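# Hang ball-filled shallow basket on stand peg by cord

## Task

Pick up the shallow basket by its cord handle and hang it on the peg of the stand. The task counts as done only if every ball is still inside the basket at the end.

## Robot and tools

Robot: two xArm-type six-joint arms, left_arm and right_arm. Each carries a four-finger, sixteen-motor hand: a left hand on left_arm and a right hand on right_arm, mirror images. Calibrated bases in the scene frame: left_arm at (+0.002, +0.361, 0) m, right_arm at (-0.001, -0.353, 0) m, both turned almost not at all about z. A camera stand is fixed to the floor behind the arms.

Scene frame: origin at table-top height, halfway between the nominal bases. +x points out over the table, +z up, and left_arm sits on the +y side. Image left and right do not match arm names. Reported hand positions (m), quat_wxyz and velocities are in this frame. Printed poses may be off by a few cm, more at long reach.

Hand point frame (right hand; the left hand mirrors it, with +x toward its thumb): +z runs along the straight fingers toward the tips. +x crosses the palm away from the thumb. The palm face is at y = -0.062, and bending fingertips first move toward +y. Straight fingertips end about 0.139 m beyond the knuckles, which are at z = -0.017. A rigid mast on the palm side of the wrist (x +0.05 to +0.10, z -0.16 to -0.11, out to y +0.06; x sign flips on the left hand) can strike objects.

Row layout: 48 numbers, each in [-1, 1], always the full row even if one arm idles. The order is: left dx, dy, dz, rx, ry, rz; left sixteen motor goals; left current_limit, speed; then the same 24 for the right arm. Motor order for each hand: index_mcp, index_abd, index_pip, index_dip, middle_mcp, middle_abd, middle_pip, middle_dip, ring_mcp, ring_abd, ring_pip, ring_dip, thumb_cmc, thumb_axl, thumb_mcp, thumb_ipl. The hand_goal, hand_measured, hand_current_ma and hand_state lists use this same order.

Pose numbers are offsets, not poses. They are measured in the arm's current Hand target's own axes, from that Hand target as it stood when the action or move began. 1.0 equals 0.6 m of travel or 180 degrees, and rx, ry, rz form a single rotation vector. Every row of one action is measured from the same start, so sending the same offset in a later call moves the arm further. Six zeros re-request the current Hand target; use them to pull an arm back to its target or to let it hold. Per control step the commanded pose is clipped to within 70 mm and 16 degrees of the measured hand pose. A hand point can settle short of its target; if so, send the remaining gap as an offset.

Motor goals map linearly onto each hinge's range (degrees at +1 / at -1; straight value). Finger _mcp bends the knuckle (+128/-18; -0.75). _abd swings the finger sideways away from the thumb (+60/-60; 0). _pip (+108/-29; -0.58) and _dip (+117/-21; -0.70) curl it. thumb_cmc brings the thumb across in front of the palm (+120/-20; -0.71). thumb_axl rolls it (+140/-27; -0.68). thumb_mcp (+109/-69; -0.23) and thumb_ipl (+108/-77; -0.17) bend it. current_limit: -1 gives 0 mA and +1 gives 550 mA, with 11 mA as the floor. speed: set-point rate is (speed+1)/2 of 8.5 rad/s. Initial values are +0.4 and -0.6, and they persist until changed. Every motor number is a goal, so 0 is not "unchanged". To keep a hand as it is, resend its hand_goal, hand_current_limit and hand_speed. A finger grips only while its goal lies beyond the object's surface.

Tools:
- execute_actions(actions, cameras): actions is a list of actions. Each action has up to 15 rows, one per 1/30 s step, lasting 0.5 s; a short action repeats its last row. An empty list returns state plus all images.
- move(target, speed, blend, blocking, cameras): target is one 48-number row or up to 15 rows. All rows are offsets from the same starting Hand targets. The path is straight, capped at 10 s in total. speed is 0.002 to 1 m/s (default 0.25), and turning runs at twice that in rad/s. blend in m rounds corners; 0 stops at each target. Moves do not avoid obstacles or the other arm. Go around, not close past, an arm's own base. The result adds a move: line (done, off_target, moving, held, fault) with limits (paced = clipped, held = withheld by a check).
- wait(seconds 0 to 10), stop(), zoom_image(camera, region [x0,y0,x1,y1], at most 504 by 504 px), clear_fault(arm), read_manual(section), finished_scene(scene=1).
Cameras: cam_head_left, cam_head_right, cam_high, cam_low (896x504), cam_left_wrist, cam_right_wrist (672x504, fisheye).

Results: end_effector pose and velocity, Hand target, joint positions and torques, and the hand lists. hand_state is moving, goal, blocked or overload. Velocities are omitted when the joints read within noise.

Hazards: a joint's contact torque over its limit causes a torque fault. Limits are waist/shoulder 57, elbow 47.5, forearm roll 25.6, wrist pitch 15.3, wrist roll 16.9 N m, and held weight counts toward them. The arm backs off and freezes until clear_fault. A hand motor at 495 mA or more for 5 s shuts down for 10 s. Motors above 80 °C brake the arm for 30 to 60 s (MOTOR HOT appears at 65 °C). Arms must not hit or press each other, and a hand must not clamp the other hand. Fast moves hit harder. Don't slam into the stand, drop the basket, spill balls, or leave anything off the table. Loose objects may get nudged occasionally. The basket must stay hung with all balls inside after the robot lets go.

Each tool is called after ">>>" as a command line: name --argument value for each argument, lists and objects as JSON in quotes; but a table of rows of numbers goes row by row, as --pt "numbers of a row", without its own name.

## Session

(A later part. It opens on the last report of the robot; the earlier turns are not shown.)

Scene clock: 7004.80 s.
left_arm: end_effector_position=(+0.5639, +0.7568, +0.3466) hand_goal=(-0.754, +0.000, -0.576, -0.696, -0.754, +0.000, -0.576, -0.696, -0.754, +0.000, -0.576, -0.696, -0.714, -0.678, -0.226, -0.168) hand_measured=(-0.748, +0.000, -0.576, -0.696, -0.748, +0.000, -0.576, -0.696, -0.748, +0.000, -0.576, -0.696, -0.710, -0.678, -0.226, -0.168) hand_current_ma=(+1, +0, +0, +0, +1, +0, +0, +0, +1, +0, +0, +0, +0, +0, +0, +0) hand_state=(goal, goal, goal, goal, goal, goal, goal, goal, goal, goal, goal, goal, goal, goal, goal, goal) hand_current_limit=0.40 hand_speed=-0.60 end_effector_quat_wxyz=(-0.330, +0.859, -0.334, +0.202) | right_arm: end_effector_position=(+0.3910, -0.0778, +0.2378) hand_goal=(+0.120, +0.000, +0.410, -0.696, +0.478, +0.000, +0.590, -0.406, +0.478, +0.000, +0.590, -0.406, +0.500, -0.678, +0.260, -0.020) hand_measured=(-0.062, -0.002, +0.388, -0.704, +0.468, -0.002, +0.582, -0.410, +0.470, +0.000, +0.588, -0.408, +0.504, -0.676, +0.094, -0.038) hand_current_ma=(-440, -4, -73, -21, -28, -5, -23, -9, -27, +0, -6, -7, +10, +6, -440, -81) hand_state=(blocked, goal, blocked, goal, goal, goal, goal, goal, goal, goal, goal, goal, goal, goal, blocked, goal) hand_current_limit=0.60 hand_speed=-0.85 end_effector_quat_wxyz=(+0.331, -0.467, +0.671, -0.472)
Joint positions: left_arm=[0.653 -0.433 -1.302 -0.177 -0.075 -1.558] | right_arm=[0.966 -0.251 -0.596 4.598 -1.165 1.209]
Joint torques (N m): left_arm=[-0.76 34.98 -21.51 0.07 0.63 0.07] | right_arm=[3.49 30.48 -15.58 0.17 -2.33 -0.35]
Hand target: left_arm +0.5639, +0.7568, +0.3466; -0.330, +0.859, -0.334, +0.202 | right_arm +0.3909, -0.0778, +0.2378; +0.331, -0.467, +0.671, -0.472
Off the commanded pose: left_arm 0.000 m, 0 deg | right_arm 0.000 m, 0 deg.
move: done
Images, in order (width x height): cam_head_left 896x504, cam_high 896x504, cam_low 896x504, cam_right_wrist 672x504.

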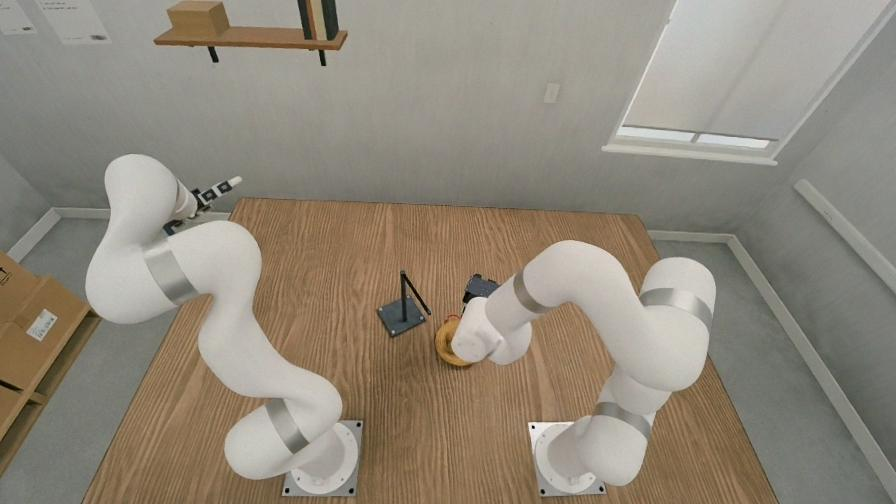

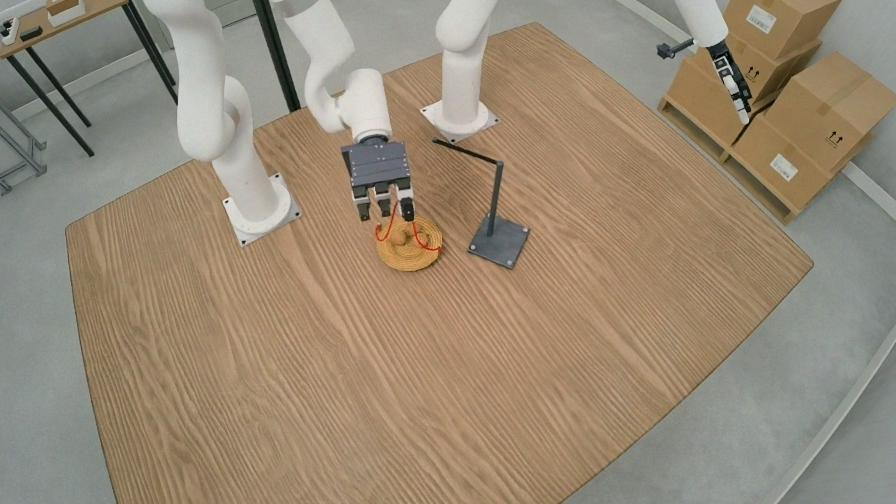

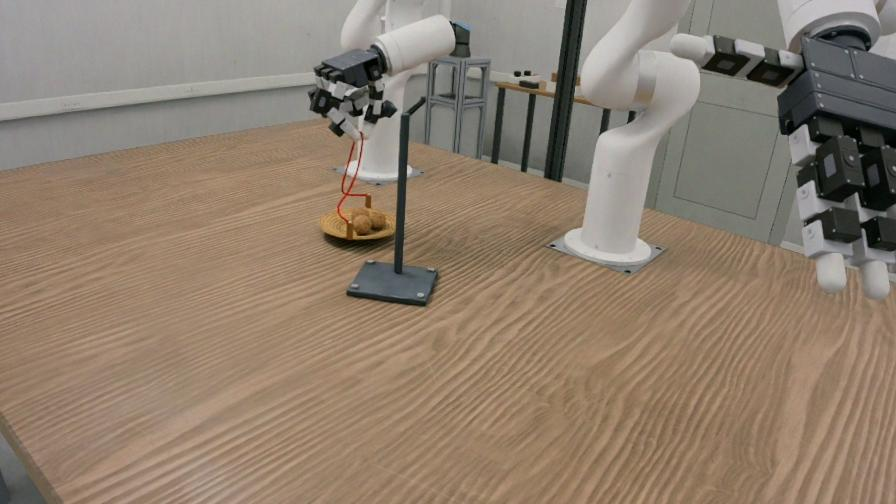

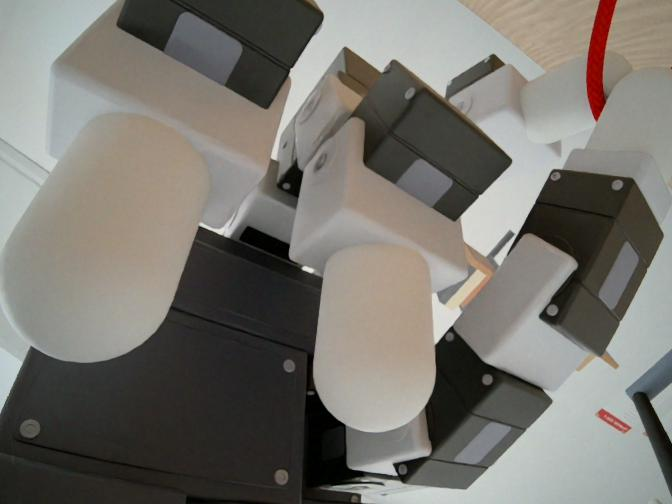

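>>> move --target '[0,0,0,0,0,0,-0.754,0,-0.576,-0.696,-0.754,0,-0.576,-0.696,-0.754,0,-0.576,-0.696,-0.714,-0.678,-0.226,-0.168,0.4,-0.6, 0,-0.0392,-0.0143,0,0,0,0.12,0,0.41,-0.696,0.479,0,0.591,-0.406,0.479,0,0.591,-0.406,0.5,-0.678,0.26,-0.02,0.65,-0.85]' --speed 0.04 --cameras '["cam_low","cam_high"]'

>>> zoom_image --camera "cam_low" --region '[280, 80, 480, 260]'

>>> zoom_image --camera "cam_high" --region '[340, 180, 460, 280]'

Scene clock: 7022.23 s.
left_arm: end_effector_position=(+0.5639, +0.7568, +0.3466) hand_goal=(-0.754, +0.000, -0.576, -0.696, -0.754, +0.000, -0.576, -0.696, -0.754, +0.000, -0.576, -0.696, -0.714, -0.678, -0.226, -0.168) hand_measured=(-0.748, +0.000, -0.576, -0.696, -0.748, +0.000, -0.576, -0.696, -0.748, +0.000, -0.576, -0.696, -0.710, -0.678, -0.226, -0.168) hand_current_ma=(+1, +0, +0, +0, +1, +0, +0, +0, +1, +0, +0, +0, +0, +0, +0, +0) hand_state=(goal, goal, goal, goal, goal, goal, goal, goal, goal, goal, goal, goal, goal, goal, goal, goal) hand_current_limit=0.40 hand_speed=-0.60 end_effector_quat_wxyz=(-0.330, +0.859, -0.334, +0.202) | right_arm: end_effector_position=(+0.3908, -0.0778, +0.2628) hand_goal=(+0.120, +0.000, +0.410, -0.696, +0.478, +0.000, +0.590, -0.406, +0.478, +0.000, +0.590, -0.406, +0.500, -0.678, +0.260, -0.020) hand_measured=(-0.062, -0.002, +0.388, -0.704, +0.468, -0.002, +0.582, -0.410, +0.470, +0.000, +0.588, -0.408, +0.504, -0.676, +0.094, -0.038) hand_current_ma=(-454, -4, -75, -22, -28, -5, -23, -9, -27, +0, -6, -7, +10, +6, -454, -82) hand_state=(blocked, goal, blocked, goal, goal, goal, goal, goal, goal, goal, goal, goal, goal, goal, blocked, goal) hand_current_limit=0.65 hand_speed=-0.85 end_effector_quat_wxyz=(+0.331, -0.467, +0.671, -0.472)
Joint positions: left_arm=[0.653 -0.433 -1.302 -0.177 -0.075 -1.558] | right_arm=[0.966 -0.191 -0.603 4.627 -1.159 1.136]
Joint torques (N m): left_arm=[-0.9 34.78 -21.7 -0.02 0.62 0.04] | right_arm=[3.2 32.94 -16.3 0.03 -0.97 -0.37]
Hand target: left_arm +0.5639, +0.7568, +0.3466; -0.330, +0.859, -0.334, +0.202 | right_arm +0.3908, -0.0778, +0.2629; +0.331, -0.467, +0.671, -0.472
Off the commanded pose: left_arm 0.000 m, 0 deg | right_arm 0.000 m, 0 deg.
move: done
Images, in order (width x height): cam_high 896x504, cam_low 896x504.

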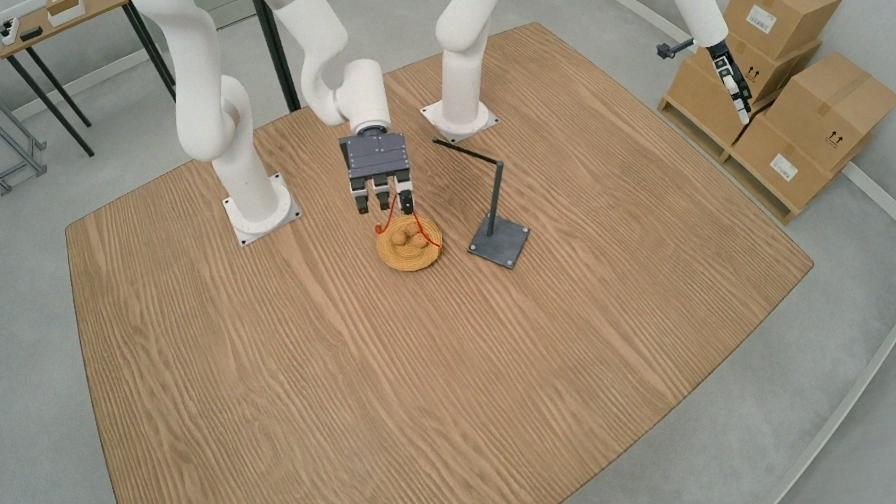

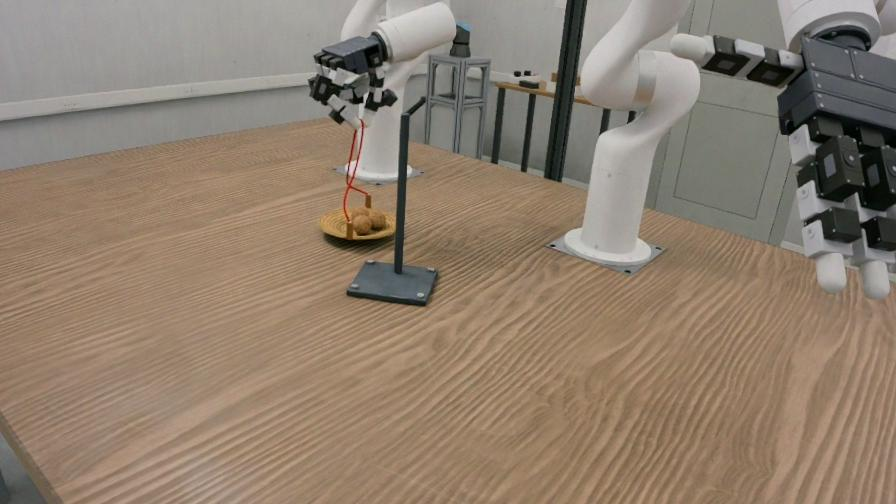

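Scaled by 2.520.

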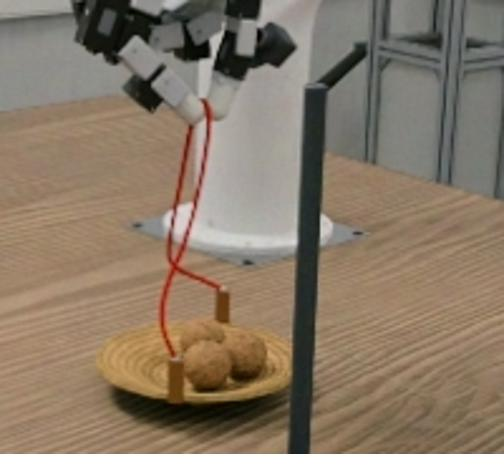

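Scaled by 4.200.

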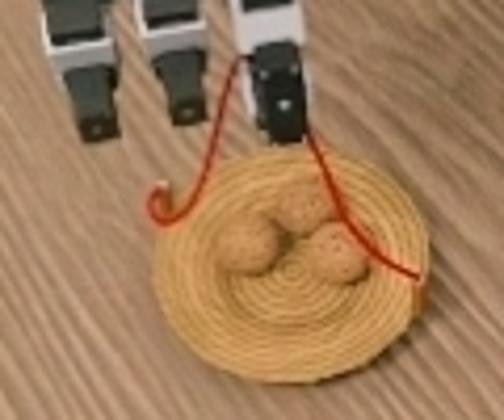

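>>> move --target '[0,0,0,0,0,0,-0.754,0,-0.576,-0.696,-0.754,0,-0.576,-0.696,-0.754,0,-0.576,-0.696,-0.714,-0.678,-0.226,-0.168,0.4,-0.6, 0,-0.0392,-0.0143,0,0,0,0.16,0,0.41,-0.696,0.479,0,0.591,-0.406,0.479,0,0.591,-0.406,0.5,-0.678,0.3,-0.02,0.72,-0.85]' --speed 0.03 --cameras '["cam_low","cam_high"]'

>>> zoom_image --camera "cam_low" --region '[280, 80, 480, 260]'

>>> zoom_image --camera "cam_high" --region '[340, 180, 460, 280]'

Scene clock: 7049.07 s.
left_arm: end_effector_position=(+0.5639, +0.7568, +0.3466) hand_goal=(-0.754, +0.000, -0.576, -0.696, -0.754, +0.000, -0.576, -0.696, -0.754, +0.000, -0.576, -0.696, -0.714, -0.678, -0.226, -0.168) hand_measured=(-0.748, +0.000, -0.576, -0.696, -0.748, +0.000, -0.576, -0.696, -0.748, +0.000, -0.576, -0.696, -0.710, -0.678, -0.226, -0.168) hand_current_ma=(+1, +0, +0, +0, +1, +0, +0, +0, +1, +0, +0, +0, +0, +0, +0, +0) hand_state=(goal, goal, goal, goal, goal, goal, goal, goal, goal, goal, goal, goal, goal, goal, goal, goal) hand_current_limit=0.40 hand_speed=-0.60 end_effector_quat_wxyz=(-0.330, +0.859, -0.334, +0.202) | right_arm: end_effector_position=(+0.3906, -0.0778, +0.2879) hand_goal=(+0.160, +0.000, +0.410, -0.696, +0.478, +0.000, +0.590, -0.406, +0.478, +0.000, +0.590, -0.406, +0.500, -0.678, +0.300, -0.020) hand_measured=(-0.058, -0.002, +0.384, -0.706, +0.468, -0.002, +0.582, -0.410, +0.470, +0.000, +0.588, -0.408, +0.504, -0.676, +0.094, -0.040) hand_current_ma=(-473, -4, -90, -28, -28, -5, -23, -9, -27, +0, -6, -7, +10, +6, -473, -94) hand_state=(blocked, goal, blocked, goal, goal, goal, goal, goal, goal, goal, goal, goal, goal, goal, blocked, blocked) hand_current_limit=0.72 hand_speed=-0.85 end_effector_quat_wxyz=(+0.331, -0.467, +0.671, -0.472)
Joint positions: left_arm=[0.653 -0.433 -1.302 -0.177 -0.075 -1.558] | right_arm=[0.967 -0.134 -0.614 4.657 -1.154 1.063]
Joint torques (N m): left_arm=[-0.82 34.1 -21.89 0.27 0.64 0.1] | right_arm=[3.67 32.61 -17.52 -0.36 -1.12 -0.34]
Hand target: left_arm +0.5639, +0.7568, +0.3466; -0.330, +0.859, -0.334, +0.202 | right_arm +0.3906, -0.0778, +0.2879; +0.331, -0.467, +0.671, -0.472
Off the commanded pose: left_arm 0.000 m, 0 deg | right_arm 0.000 m, 0 deg.
move: done
Images, in order (width x height): cam_high 896x504, cam_low 896x504.

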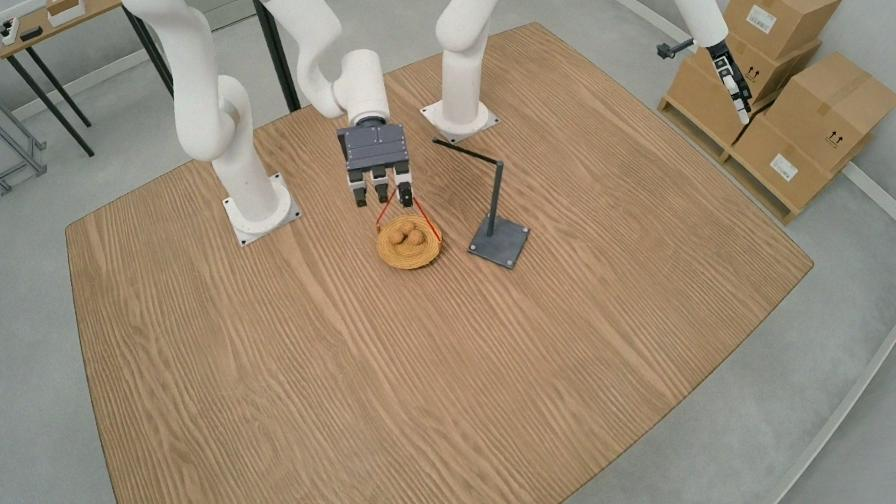

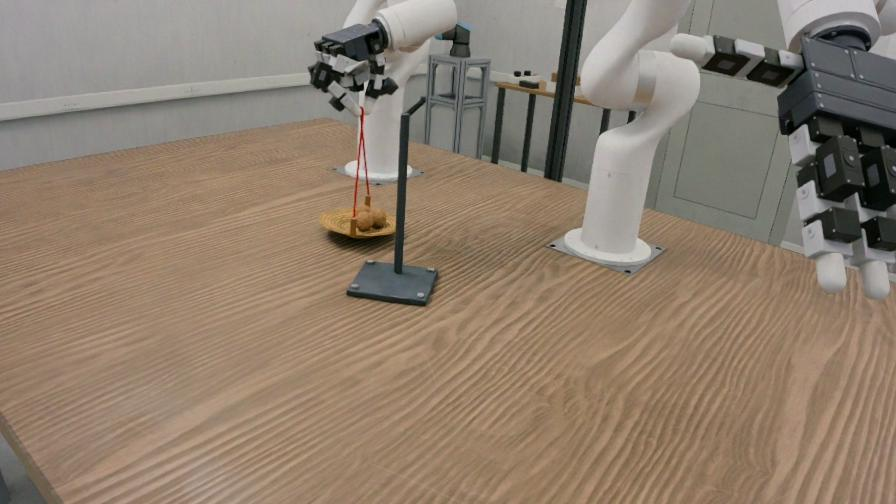

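Scaled by 2.520.

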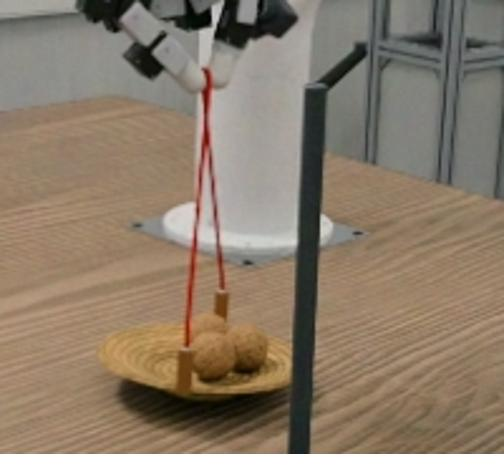

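Scaled by 4.200.

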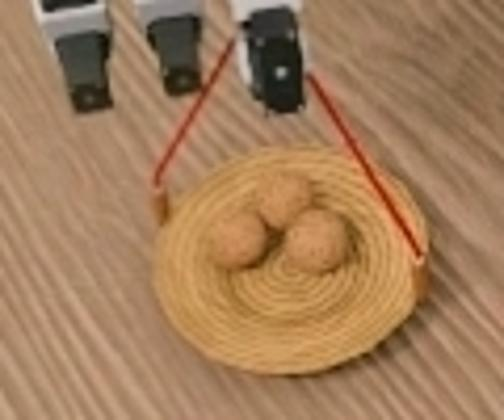

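>>> move --target '[0,0,0,0,0,0,-0.754,0,-0.576,-0.696,-0.754,0,-0.576,-0.696,-0.754,0,-0.576,-0.696,-0.714,-0.678,-0.226,-0.168,0.4,-0.6, 0,-0.0392,-0.0143,0,0,0,0.16,0,0.41,-0.696,0.479,0,0.591,-0.406,0.479,0,0.591,-0.406,0.5,-0.678,0.3,-0.02,0.72,-0.85]' --speed 0.02 --cameras '["cam_low","cam_high"]'

>>> zoom_image --camera "cam_low" --region '[280, 80, 480, 260]'

>>> zoom_image --camera "cam_high" --region '[340, 180, 460, 280]'

Scene clock: 7090.00 s.
left_arm: end_effector_position=(+0.5639, +0.7568, +0.3466) hand_goal=(-0.754, +0.000, -0.576, -0.696, -0.754, +0.000, -0.576, -0.696, -0.754, +0.000, -0.576, -0.696, -0.714, -0.678, -0.226, -0.168) hand_measured=(-0.748, +0.000, -0.576, -0.696, -0.748, +0.000, -0.576, -0.696, -0.748, +0.000, -0.576, -0.696, -0.710, -0.678, -0.226, -0.168) hand_current_ma=(+1, +0, +0, +0, +1, +0, +0, +0, +1, +0, +0, +0, +0, +0, +0, +0) hand_state=(goal, goal, goal, goal, goal, goal, goal, goal, goal, goal, goal, goal, goal, goal, goal, goal) hand_current_limit=0.40 hand_speed=-0.60 end_effector_quat_wxyz=(-0.330, +0.859, -0.334, +0.202) | right_arm: end_effector_position=(+0.3904, -0.0778, +0.3129) hand_goal=(+0.160, +0.000, +0.410, -0.696, +0.478, +0.000, +0.590, -0.406, +0.478, +0.000, +0.590, -0.406, +0.500, -0.678, +0.300, -0.020) hand_measured=(-0.058, -0.002, +0.384, -0.706, +0.468, -0.002, +0.582, -0.410, +0.470, +0.000, +0.588, -0.408, +0.504, -0.676, +0.094, -0.040) hand_current_ma=(-473, -4, -92, -29, -28, -5, -23, -9, -27, +0, -6, -7, +10, +6, -473, -95) hand_state=(blocked, goal, blocked, goal, goal, goal, goal, goal, goal, goal, goal, goal, goal, goal, blocked, blocked) hand_current_limit=0.72 hand_speed=-0.85 end_effector_quat_wxyz=(+0.331, -0.467, +0.671, -0.472)
Joint positions: left_arm=[0.653 -0.433 -1.302 -0.177 -0.075 -1.558] | right_arm=[0.967 -0.083 -0.629 4.687 -1.152 0.989]
Joint torques (N m): left_arm=[-1.01 34.64 -21.5 0.26 0.63 -0.01] | right_arm=[2.98 31.19 -18.42 -0.46 -1.04 -0.26]
Hand target: left_arm +0.5639, +0.7568, +0.3466; -0.330, +0.859, -0.334, +0.202 | right_arm +0.3904, -0.0778, +0.3129; +0.331, -0.467, +0.671, -0.472
Off the commanded pose: left_arm 0.000 m, 0 deg | right_arm 0.000 m, 0 deg.
move: done
Images, in order (width x height): cam_high 896x504, cam_low 896x504.

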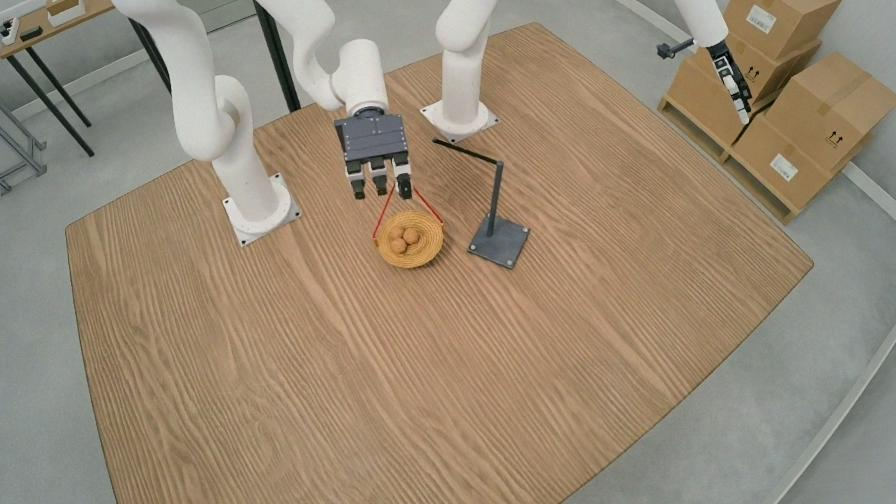

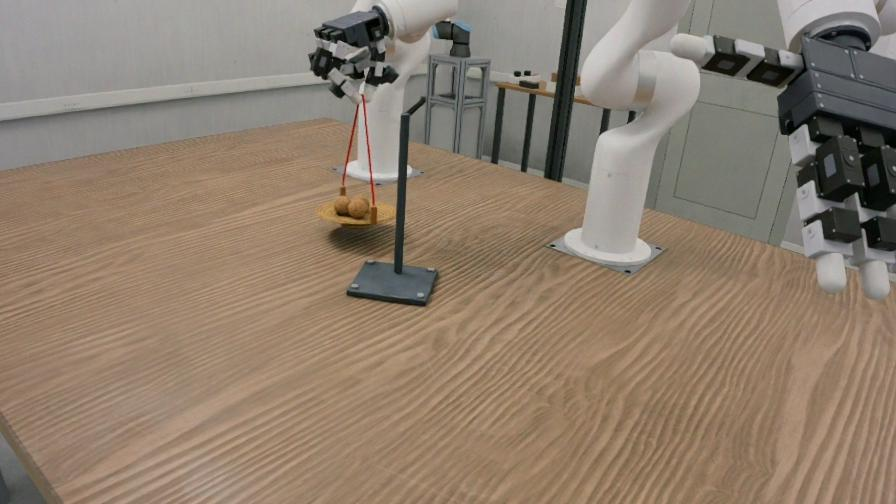

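Scaled by 2.520.

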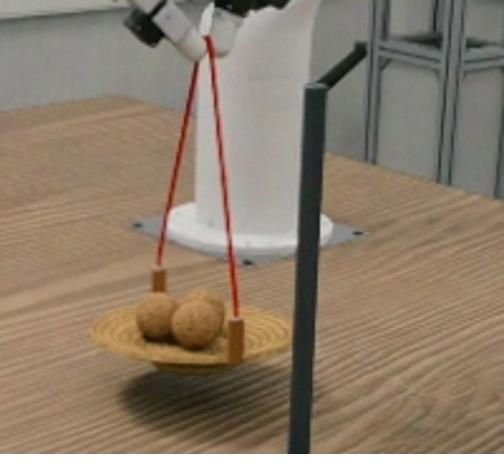

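Scaled by 4.200.

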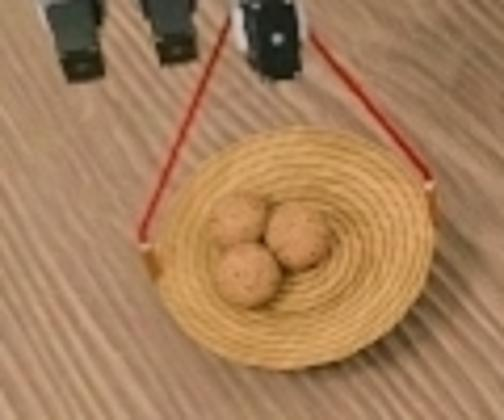

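>>> move --pt "0 0 0 0 0 0 -0.754 0 -0.576 -0.696 -0.754 0 -0.576 -0.696 -0.754 0 -0.576 -0.696 -0.714 -0.678 -0.226 -0.168 0.4 -0.6 0 -0.1106 -0.0402 0 0 0 0.16 0 0.41 -0.696 0.479 0 0.591 -0.406 0.479 0 0.591 -0.406 0.5 -0.678 0.3 -0.02 0.72 -0.85" --speed 0.04 --cameras '["cam_low","cam_high"]'

>>> zoom_image --camera "cam_low" --region '[280, 40, 480, 240]'

>>> zoom_image --camera "cam_high" --region '[340, 150, 460, 270]'

Scene clock: 7132.17 s.
left_arm: end_effector_position=(+0.5639, +0.7568, +0.3466) hand_goal=(-0.754, +0.000, -0.576, -0.696, -0.754, +0.000, -0.576, -0.696, -0.754, +0.000, -0.576, -0.696, -0.714, -0.678, -0.226, -0.168) hand_measured=(-0.748, +0.000, -0.576, -0.696, -0.748, +0.000, -0.576, -0.696, -0.748, +0.000, -0.576, -0.696, -0.710, -0.678, -0.226, -0.168) hand_current_ma=(+1, +0, +0, +0, +1, +0, +0, +0, +1, +0, +0, +0, +0, +0, +0, +0) hand_state=(goal, goal, goal, goal, goal, goal, goal, goal, goal, goal, goal, goal, goal, goal, goal, goal) hand_current_limit=0.40 hand_speed=-0.60 end_effector_quat_wxyz=(-0.330, +0.859, -0.334, +0.202) | right_arm: end_effector_position=(+0.3899, -0.0778, +0.3835) hand_goal=(+0.160, +0.000, +0.410, -0.696, +0.478, +0.000, +0.590, -0.406, +0.478, +0.000, +0.590, -0.406, +0.500, -0.678, +0.300, -0.020) hand_measured=(-0.058, -0.002, +0.384, -0.706, +0.468, -0.002, +0.582, -0.410, +0.470, +0.000, +0.588, -0.408, +0.504, -0.676, +0.094, -0.040) hand_current_ma=(-473, -4, -92, -29, -28, -5, -23, -9, -27, +0, -6, -7, +10, +6, -473, -95) hand_state=(blocked, goal, blocked, goal, goal, goal, goal, goal, goal, goal, goal, goal, goal, goal, blocked, blocked) hand_current_limit=0.72 hand_speed=-0.85 end_effector_quat_wxyz=(+0.331, -0.467, +0.671, -0.472)
Joint positions: left_arm=[0.653 -0.433 -1.302 -0.177 -0.075 -1.558] | right_arm=[0.968 0.038 -0.694 4.771 -1.155 0.786]
Joint torques (N m): left_arm=[-1.34 33.95 -21.23 0.25 0.65 0.1] | right_arm=[3.35 27.72 -20.61 -0.84 -2.02 -0.27]
Hand target: left_arm +0.5639, +0.7568, +0.3466; -0.330, +0.859, -0.334, +0.202 | right_arm +0.3899, -0.0778, +0.3835; +0.331, -0.467, +0.671, -0.472
Off the commanded pose: left_arm 0.000 m, 0 deg | right_arm 0.000 m, 0 deg.
move: done
Images, in order (width x height): cam_high 896x504, cam_low 896x504.

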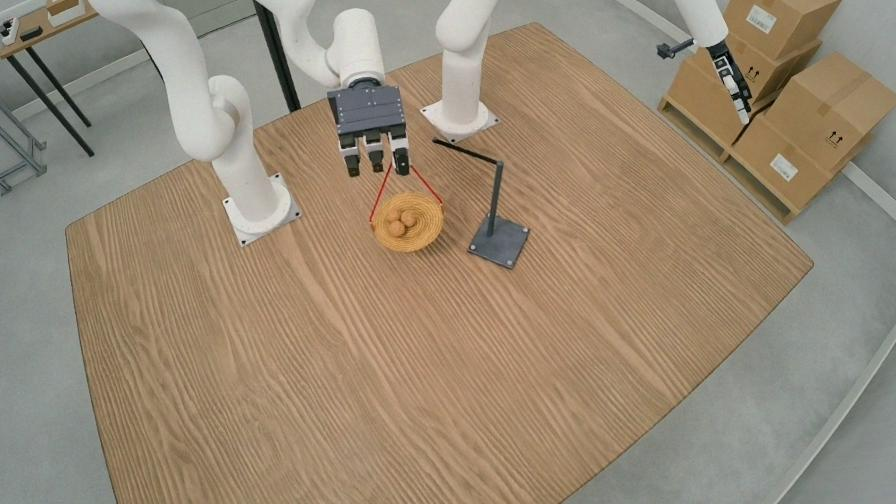

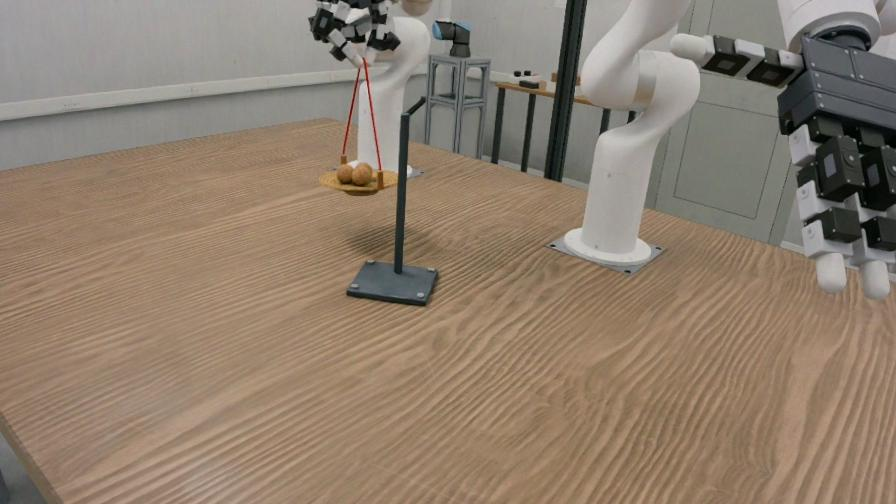

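Scaled by 2.520.

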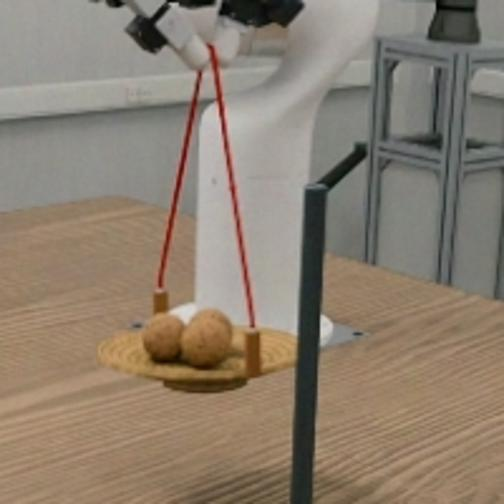

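Scaled by 4.200.

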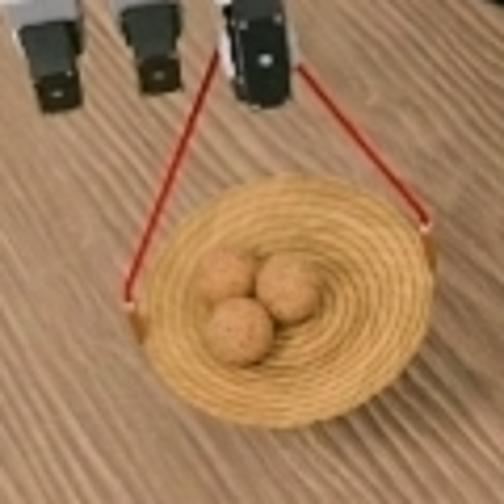

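>>> move --target '[0,0,0,0,0,0,-0.754,0,-0.576,-0.696,-0.754,0,-0.576,-0.696,-0.754,0,-0.576,-0.696,-0.714,-0.678,-0.226,-0.168,0.4,-0.6, -0.1142,0.0768,-0.2112,0,-0.2637,-0.096,0.16,0,0.41,-0.696,0.479,0,0.591,-0.406,0.479,0,0.591,-0.406,0.5,-0.678,0.3,-0.02,0.72,-0.85]' --speed 0.05 --cameras '["cam_low","cam_high","cam_head_left","cam_right_wrist"]'

>>> zoom_image --camera "cam_low" --region '[300, 40, 500, 240]'

>>> zoom_image --camera "cam_high" --region '[360, 80, 520, 240]'

Scene clock: 7157.10 s.
left_arm: end_effector_position=(+0.5639, +0.7568, +0.3466) hand_goal=(-0.754, +0.000, -0.576, -0.696, -0.754, +0.000, -0.576, -0.696, -0.754, +0.000, -0.576, -0.696, -0.714, -0.678, -0.226, -0.168) hand_measured=(-0.748, +0.000, -0.576, -0.696, -0.748, +0.000, -0.576, -0.696, -0.748, +0.000, -0.576, -0.696, -0.710, -0.678, -0.226, -0.168) hand_current_ma=(+1, +0, +0, +0, +1, +0, +0, +0, +1, +0, +0, +0, +0, +0, +0, +0) hand_state=(goal, goal, goal, goal, goal, goal, goal, goal, goal, goal, goal, goal, goal, goal, goal, goal) hand_current_limit=0.40 hand_speed=-0.60 end_effector_quat_wxyz=(-0.330, +0.859, -0.334, +0.202) | right_arm: end_effector_position=(+0.2869, +0.0330, +0.3828) hand_goal=(+0.160, +0.000, +0.410, -0.696, +0.478, +0.000, +0.590, -0.406, +0.478, +0.000, +0.590, -0.406, +0.500, -0.678, +0.300, -0.020) hand_measured=(-0.058, -0.002, +0.384, -0.706, +0.468, -0.002, +0.582, -0.410, +0.470, +0.000, +0.588, -0.408, +0.504, -0.676, +0.094, -0.040) hand_current_ma=(-473, -4, -92, -29, -28, -5, -23, -9, -27, +0, -6, -7, +10, +6, -473, -95) hand_state=(blocked, goal, blocked, goal, goal, goal, goal, goal, goal, goal, goal, goal, goal, goal, blocked, blocked) hand_current_limit=0.72 hand_speed=-0.85 end_effector_quat_wxyz=(-0.499, +0.710, -0.406, +0.288)
Joint positions: left_arm=[0.653 -0.433 -1.302 -0.177 -0.075 -1.558] | right_arm=[1.085 0.231 -0.526 4.104 -0.657 0.926]
Joint torques (N m): left_arm=[-1.08 34.72 -21.65 0.33 0.68 0.09] | right_arm=[-3.59 19.84 -19.41 -1.83 -0.92 0.49]
Hand target: left_arm +0.5639, +0.7568, +0.3466; -0.330, +0.859, -0.334, +0.202 | right_arm +0.2869, +0.0330, +0.3828; -0.499, +0.710, -0.406, +0.288
Off the commanded pose: left_arm 0.000 m, 0 deg | right_arm 0.000 m, 0 deg.
move: done
Images, in order (width x height): cam_head_left 896x504, cam_high 896x504, cam_low 896x504, cam_right_wrist 672x504.

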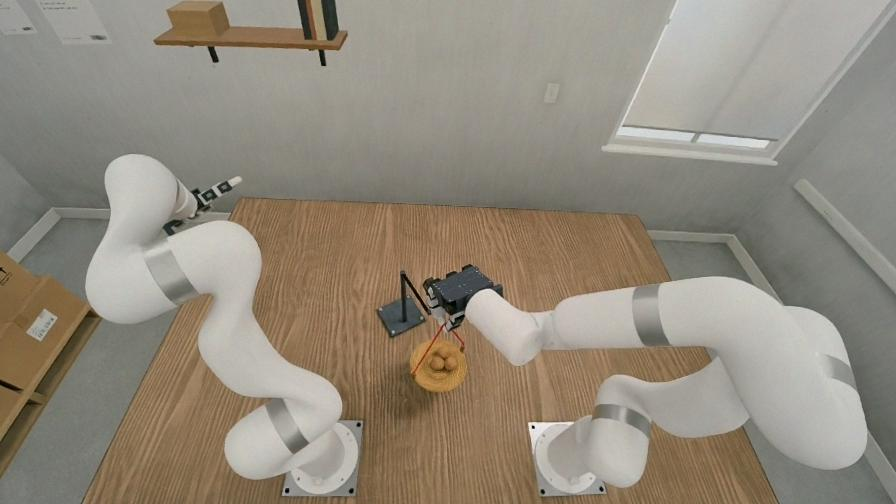

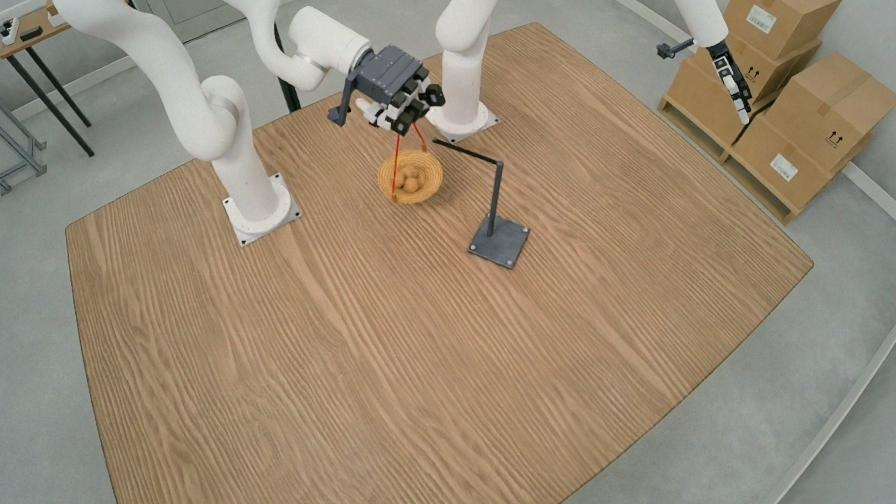

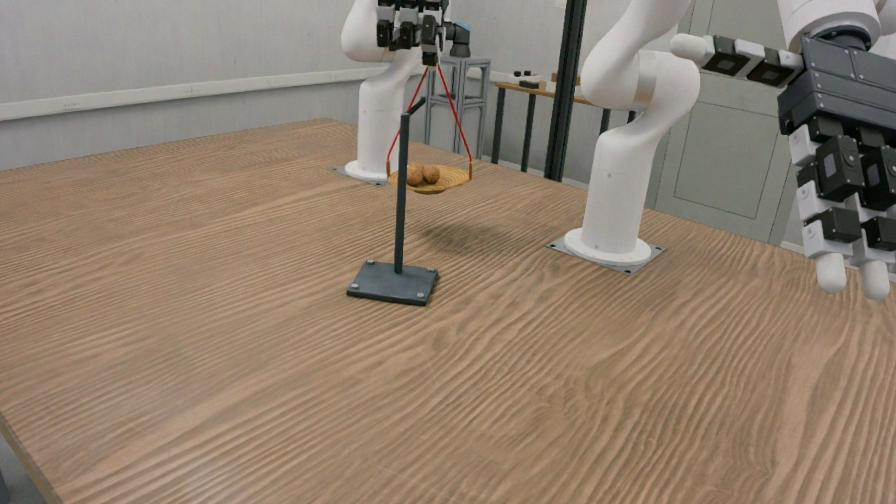

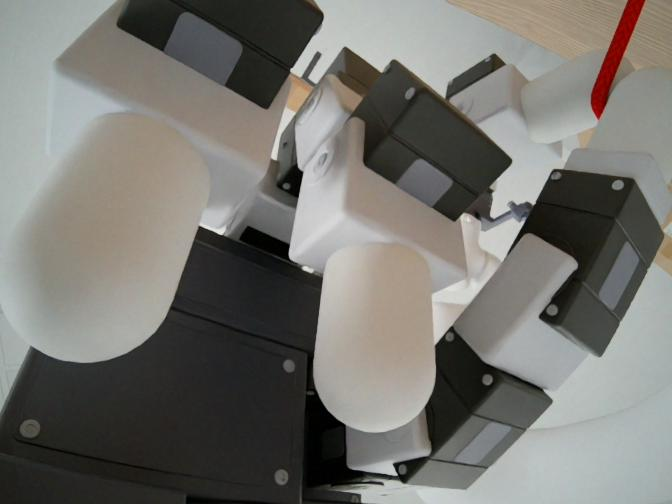

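Scaled by 2.520.

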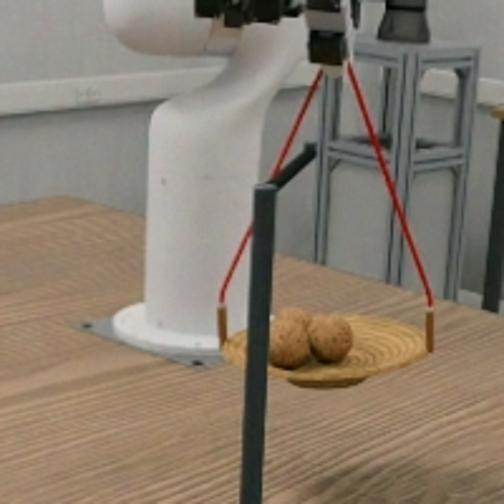

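Scaled by 3.150.

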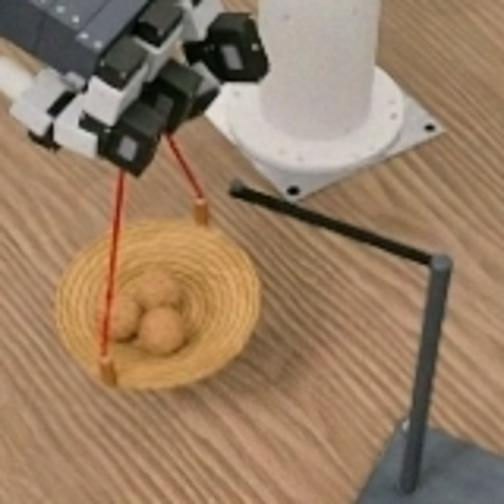

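>>> move --target '[0,0,0,0,0,0,-0.754,0,-0.576,-0.696,-0.754,0,-0.576,-0.696,-0.754,0,-0.576,-0.696,-0.714,-0.678,-0.226,-0.168,0.4,-0.6, 0.0003,-0.0314,0.0862,0,0,0,0.16,0,0.41,-0.696,0.479,0,0.591,-0.406,0.479,0,0.591,-0.406,0.5,-0.678,0.3,-0.02,0.72,-0.85]' --speed 0.03 --cameras '["cam_low","cam_high","cam_head_left"]'

>>> zoom_image --camera "cam_low" --region '[340, 40, 480, 200]'

>>> zoom_image --camera "cam_high" --region '[380, 80, 520, 220]'

>>> zoom_image --camera "cam_head_left" --region '[370, 250, 510, 400]'

Scene clock: 7212.27 s.
left_arm: end_effector_position=(+0.5639, +0.7568, +0.3466) hand_goal=(-0.754, +0.000, -0.576, -0.696, -0.754, +0.000, -0.576, -0.696, -0.754, +0.000, -0.576, -0.696, -0.714, -0.678, -0.226, -0.168) hand_measured=(-0.748, +0.000, -0.576, -0.696, -0.748, +0.000, -0.576, -0.696, -0.748, +0.000, -0.576, -0.696, -0.710, -0.678, -0.226, -0.168) hand_current_ma=(+1, +0, +0, +0, +1, +0, +0, +0, +1, +0, +0, +0, +0, +0, +0, +0) hand_state=(goal, goal, goal, goal, goal, goal, goal, goal, goal, goal, goal, goal, goal, goal, goal, goal) hand_current_limit=0.40 hand_speed=-0.60 end_effector_quat_wxyz=(-0.330, +0.859, -0.334, +0.202) | right_arm: end_effector_position=(+0.3345, +0.0606, +0.3832) hand_goal=(+0.160, +0.000, +0.410, -0.696, +0.478, +0.000, +0.590, -0.406, +0.478, +0.000, +0.590, -0.406, +0.500, -0.678, +0.300, -0.020) hand_measured=(-0.058, -0.002, +0.384, -0.706, +0.468, -0.002, +0.582, -0.410, +0.470, +0.000, +0.588, -0.408, +0.504, -0.676, +0.094, -0.040) hand_current_ma=(-473, -4, -92, -29, -28, -5, -23, -9, -27, +0, -6, -7, +10, +6, -473, -95) hand_state=(blocked, goal, blocked, goal, goal, goal, goal, goal, goal, goal, goal, goal, goal, goal, blocked, blocked) hand_current_limit=0.72 hand_speed=-0.85 end_effector_quat_wxyz=(-0.499, +0.710, -0.406, +0.288)
Joint positions: left_arm=[0.653 -0.433 -1.302 -0.177 -0.075 -1.558] | right_arm=[1.003 0.096 -0.641 3.976 -0.626 1.01]
Joint torques (N m): left_arm=[-1.33 34.4 -21.57 0.34 0.66 0.1] | right_arm=[-4.53 20.88 -21.42 -1.58 -1.02 0.55]
Hand target: left_arm +0.5639, +0.7568, +0.3466; -0.330, +0.859, -0.334, +0.202 | right_arm +0.3345, +0.0606, +0.3832; -0.499, +0.710, -0.406, +0.288
Off the commanded pose: left_arm 0.000 m, 0 deg | right_arm 0.000 m, 0 deg.
move: done
Images, in order (width x height): cam_head_left 896x504, cam_high 896x504, cam_low 896x504.

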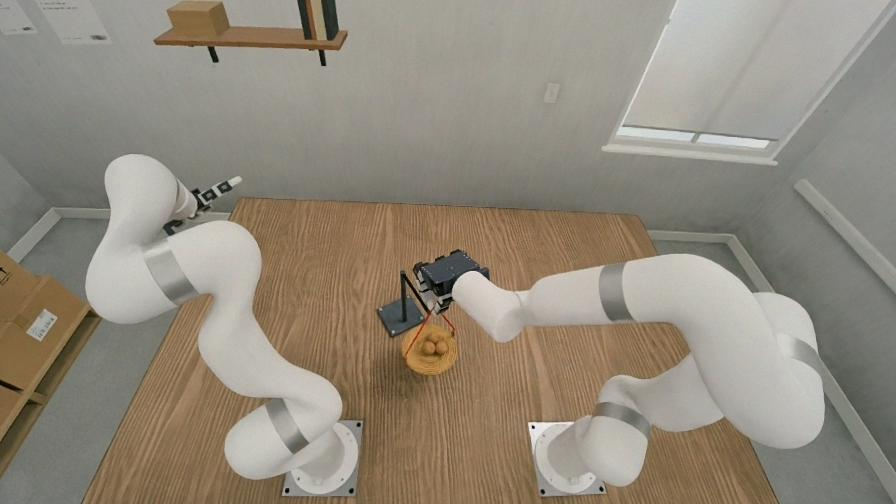

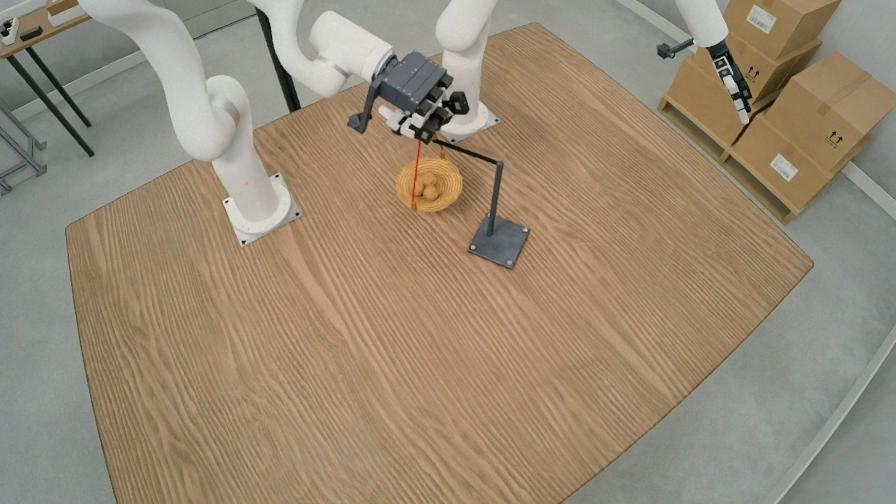

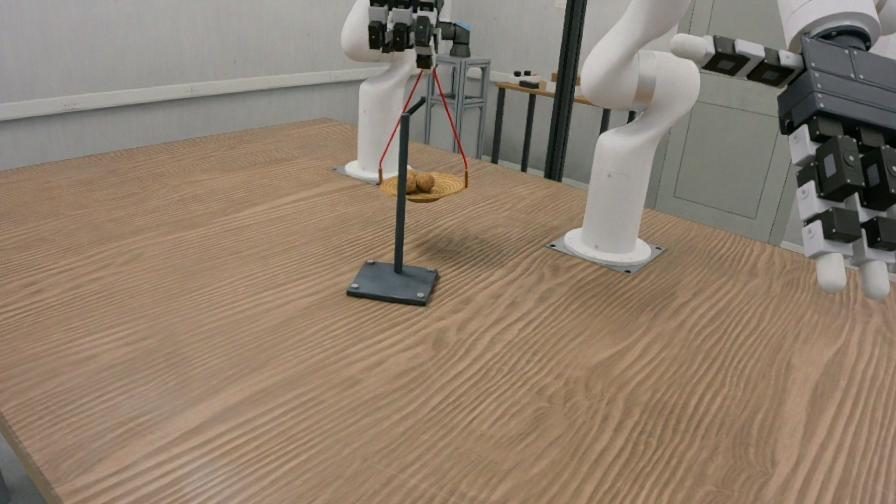

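Scaled by 3.150.

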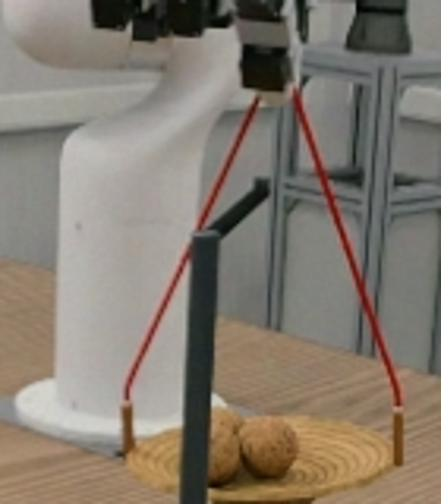

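Scaled by 3.600.

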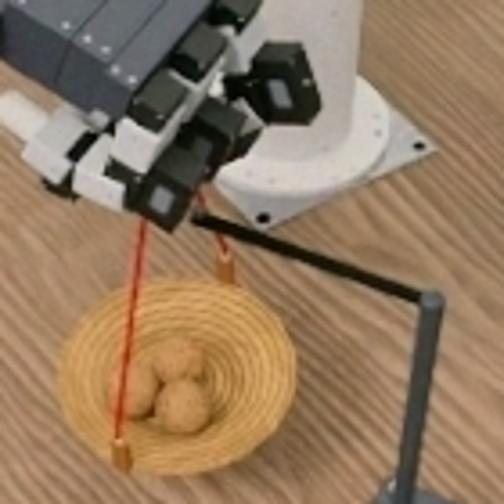

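Scaled by 3.360.

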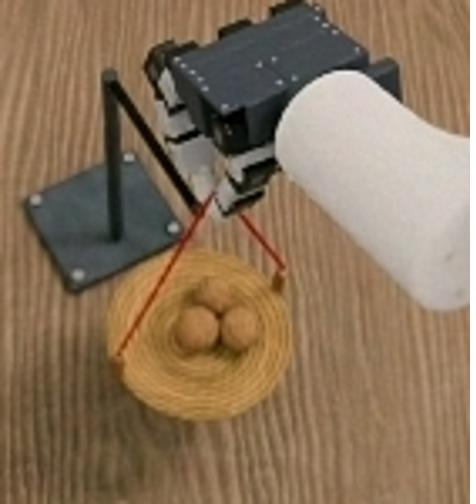

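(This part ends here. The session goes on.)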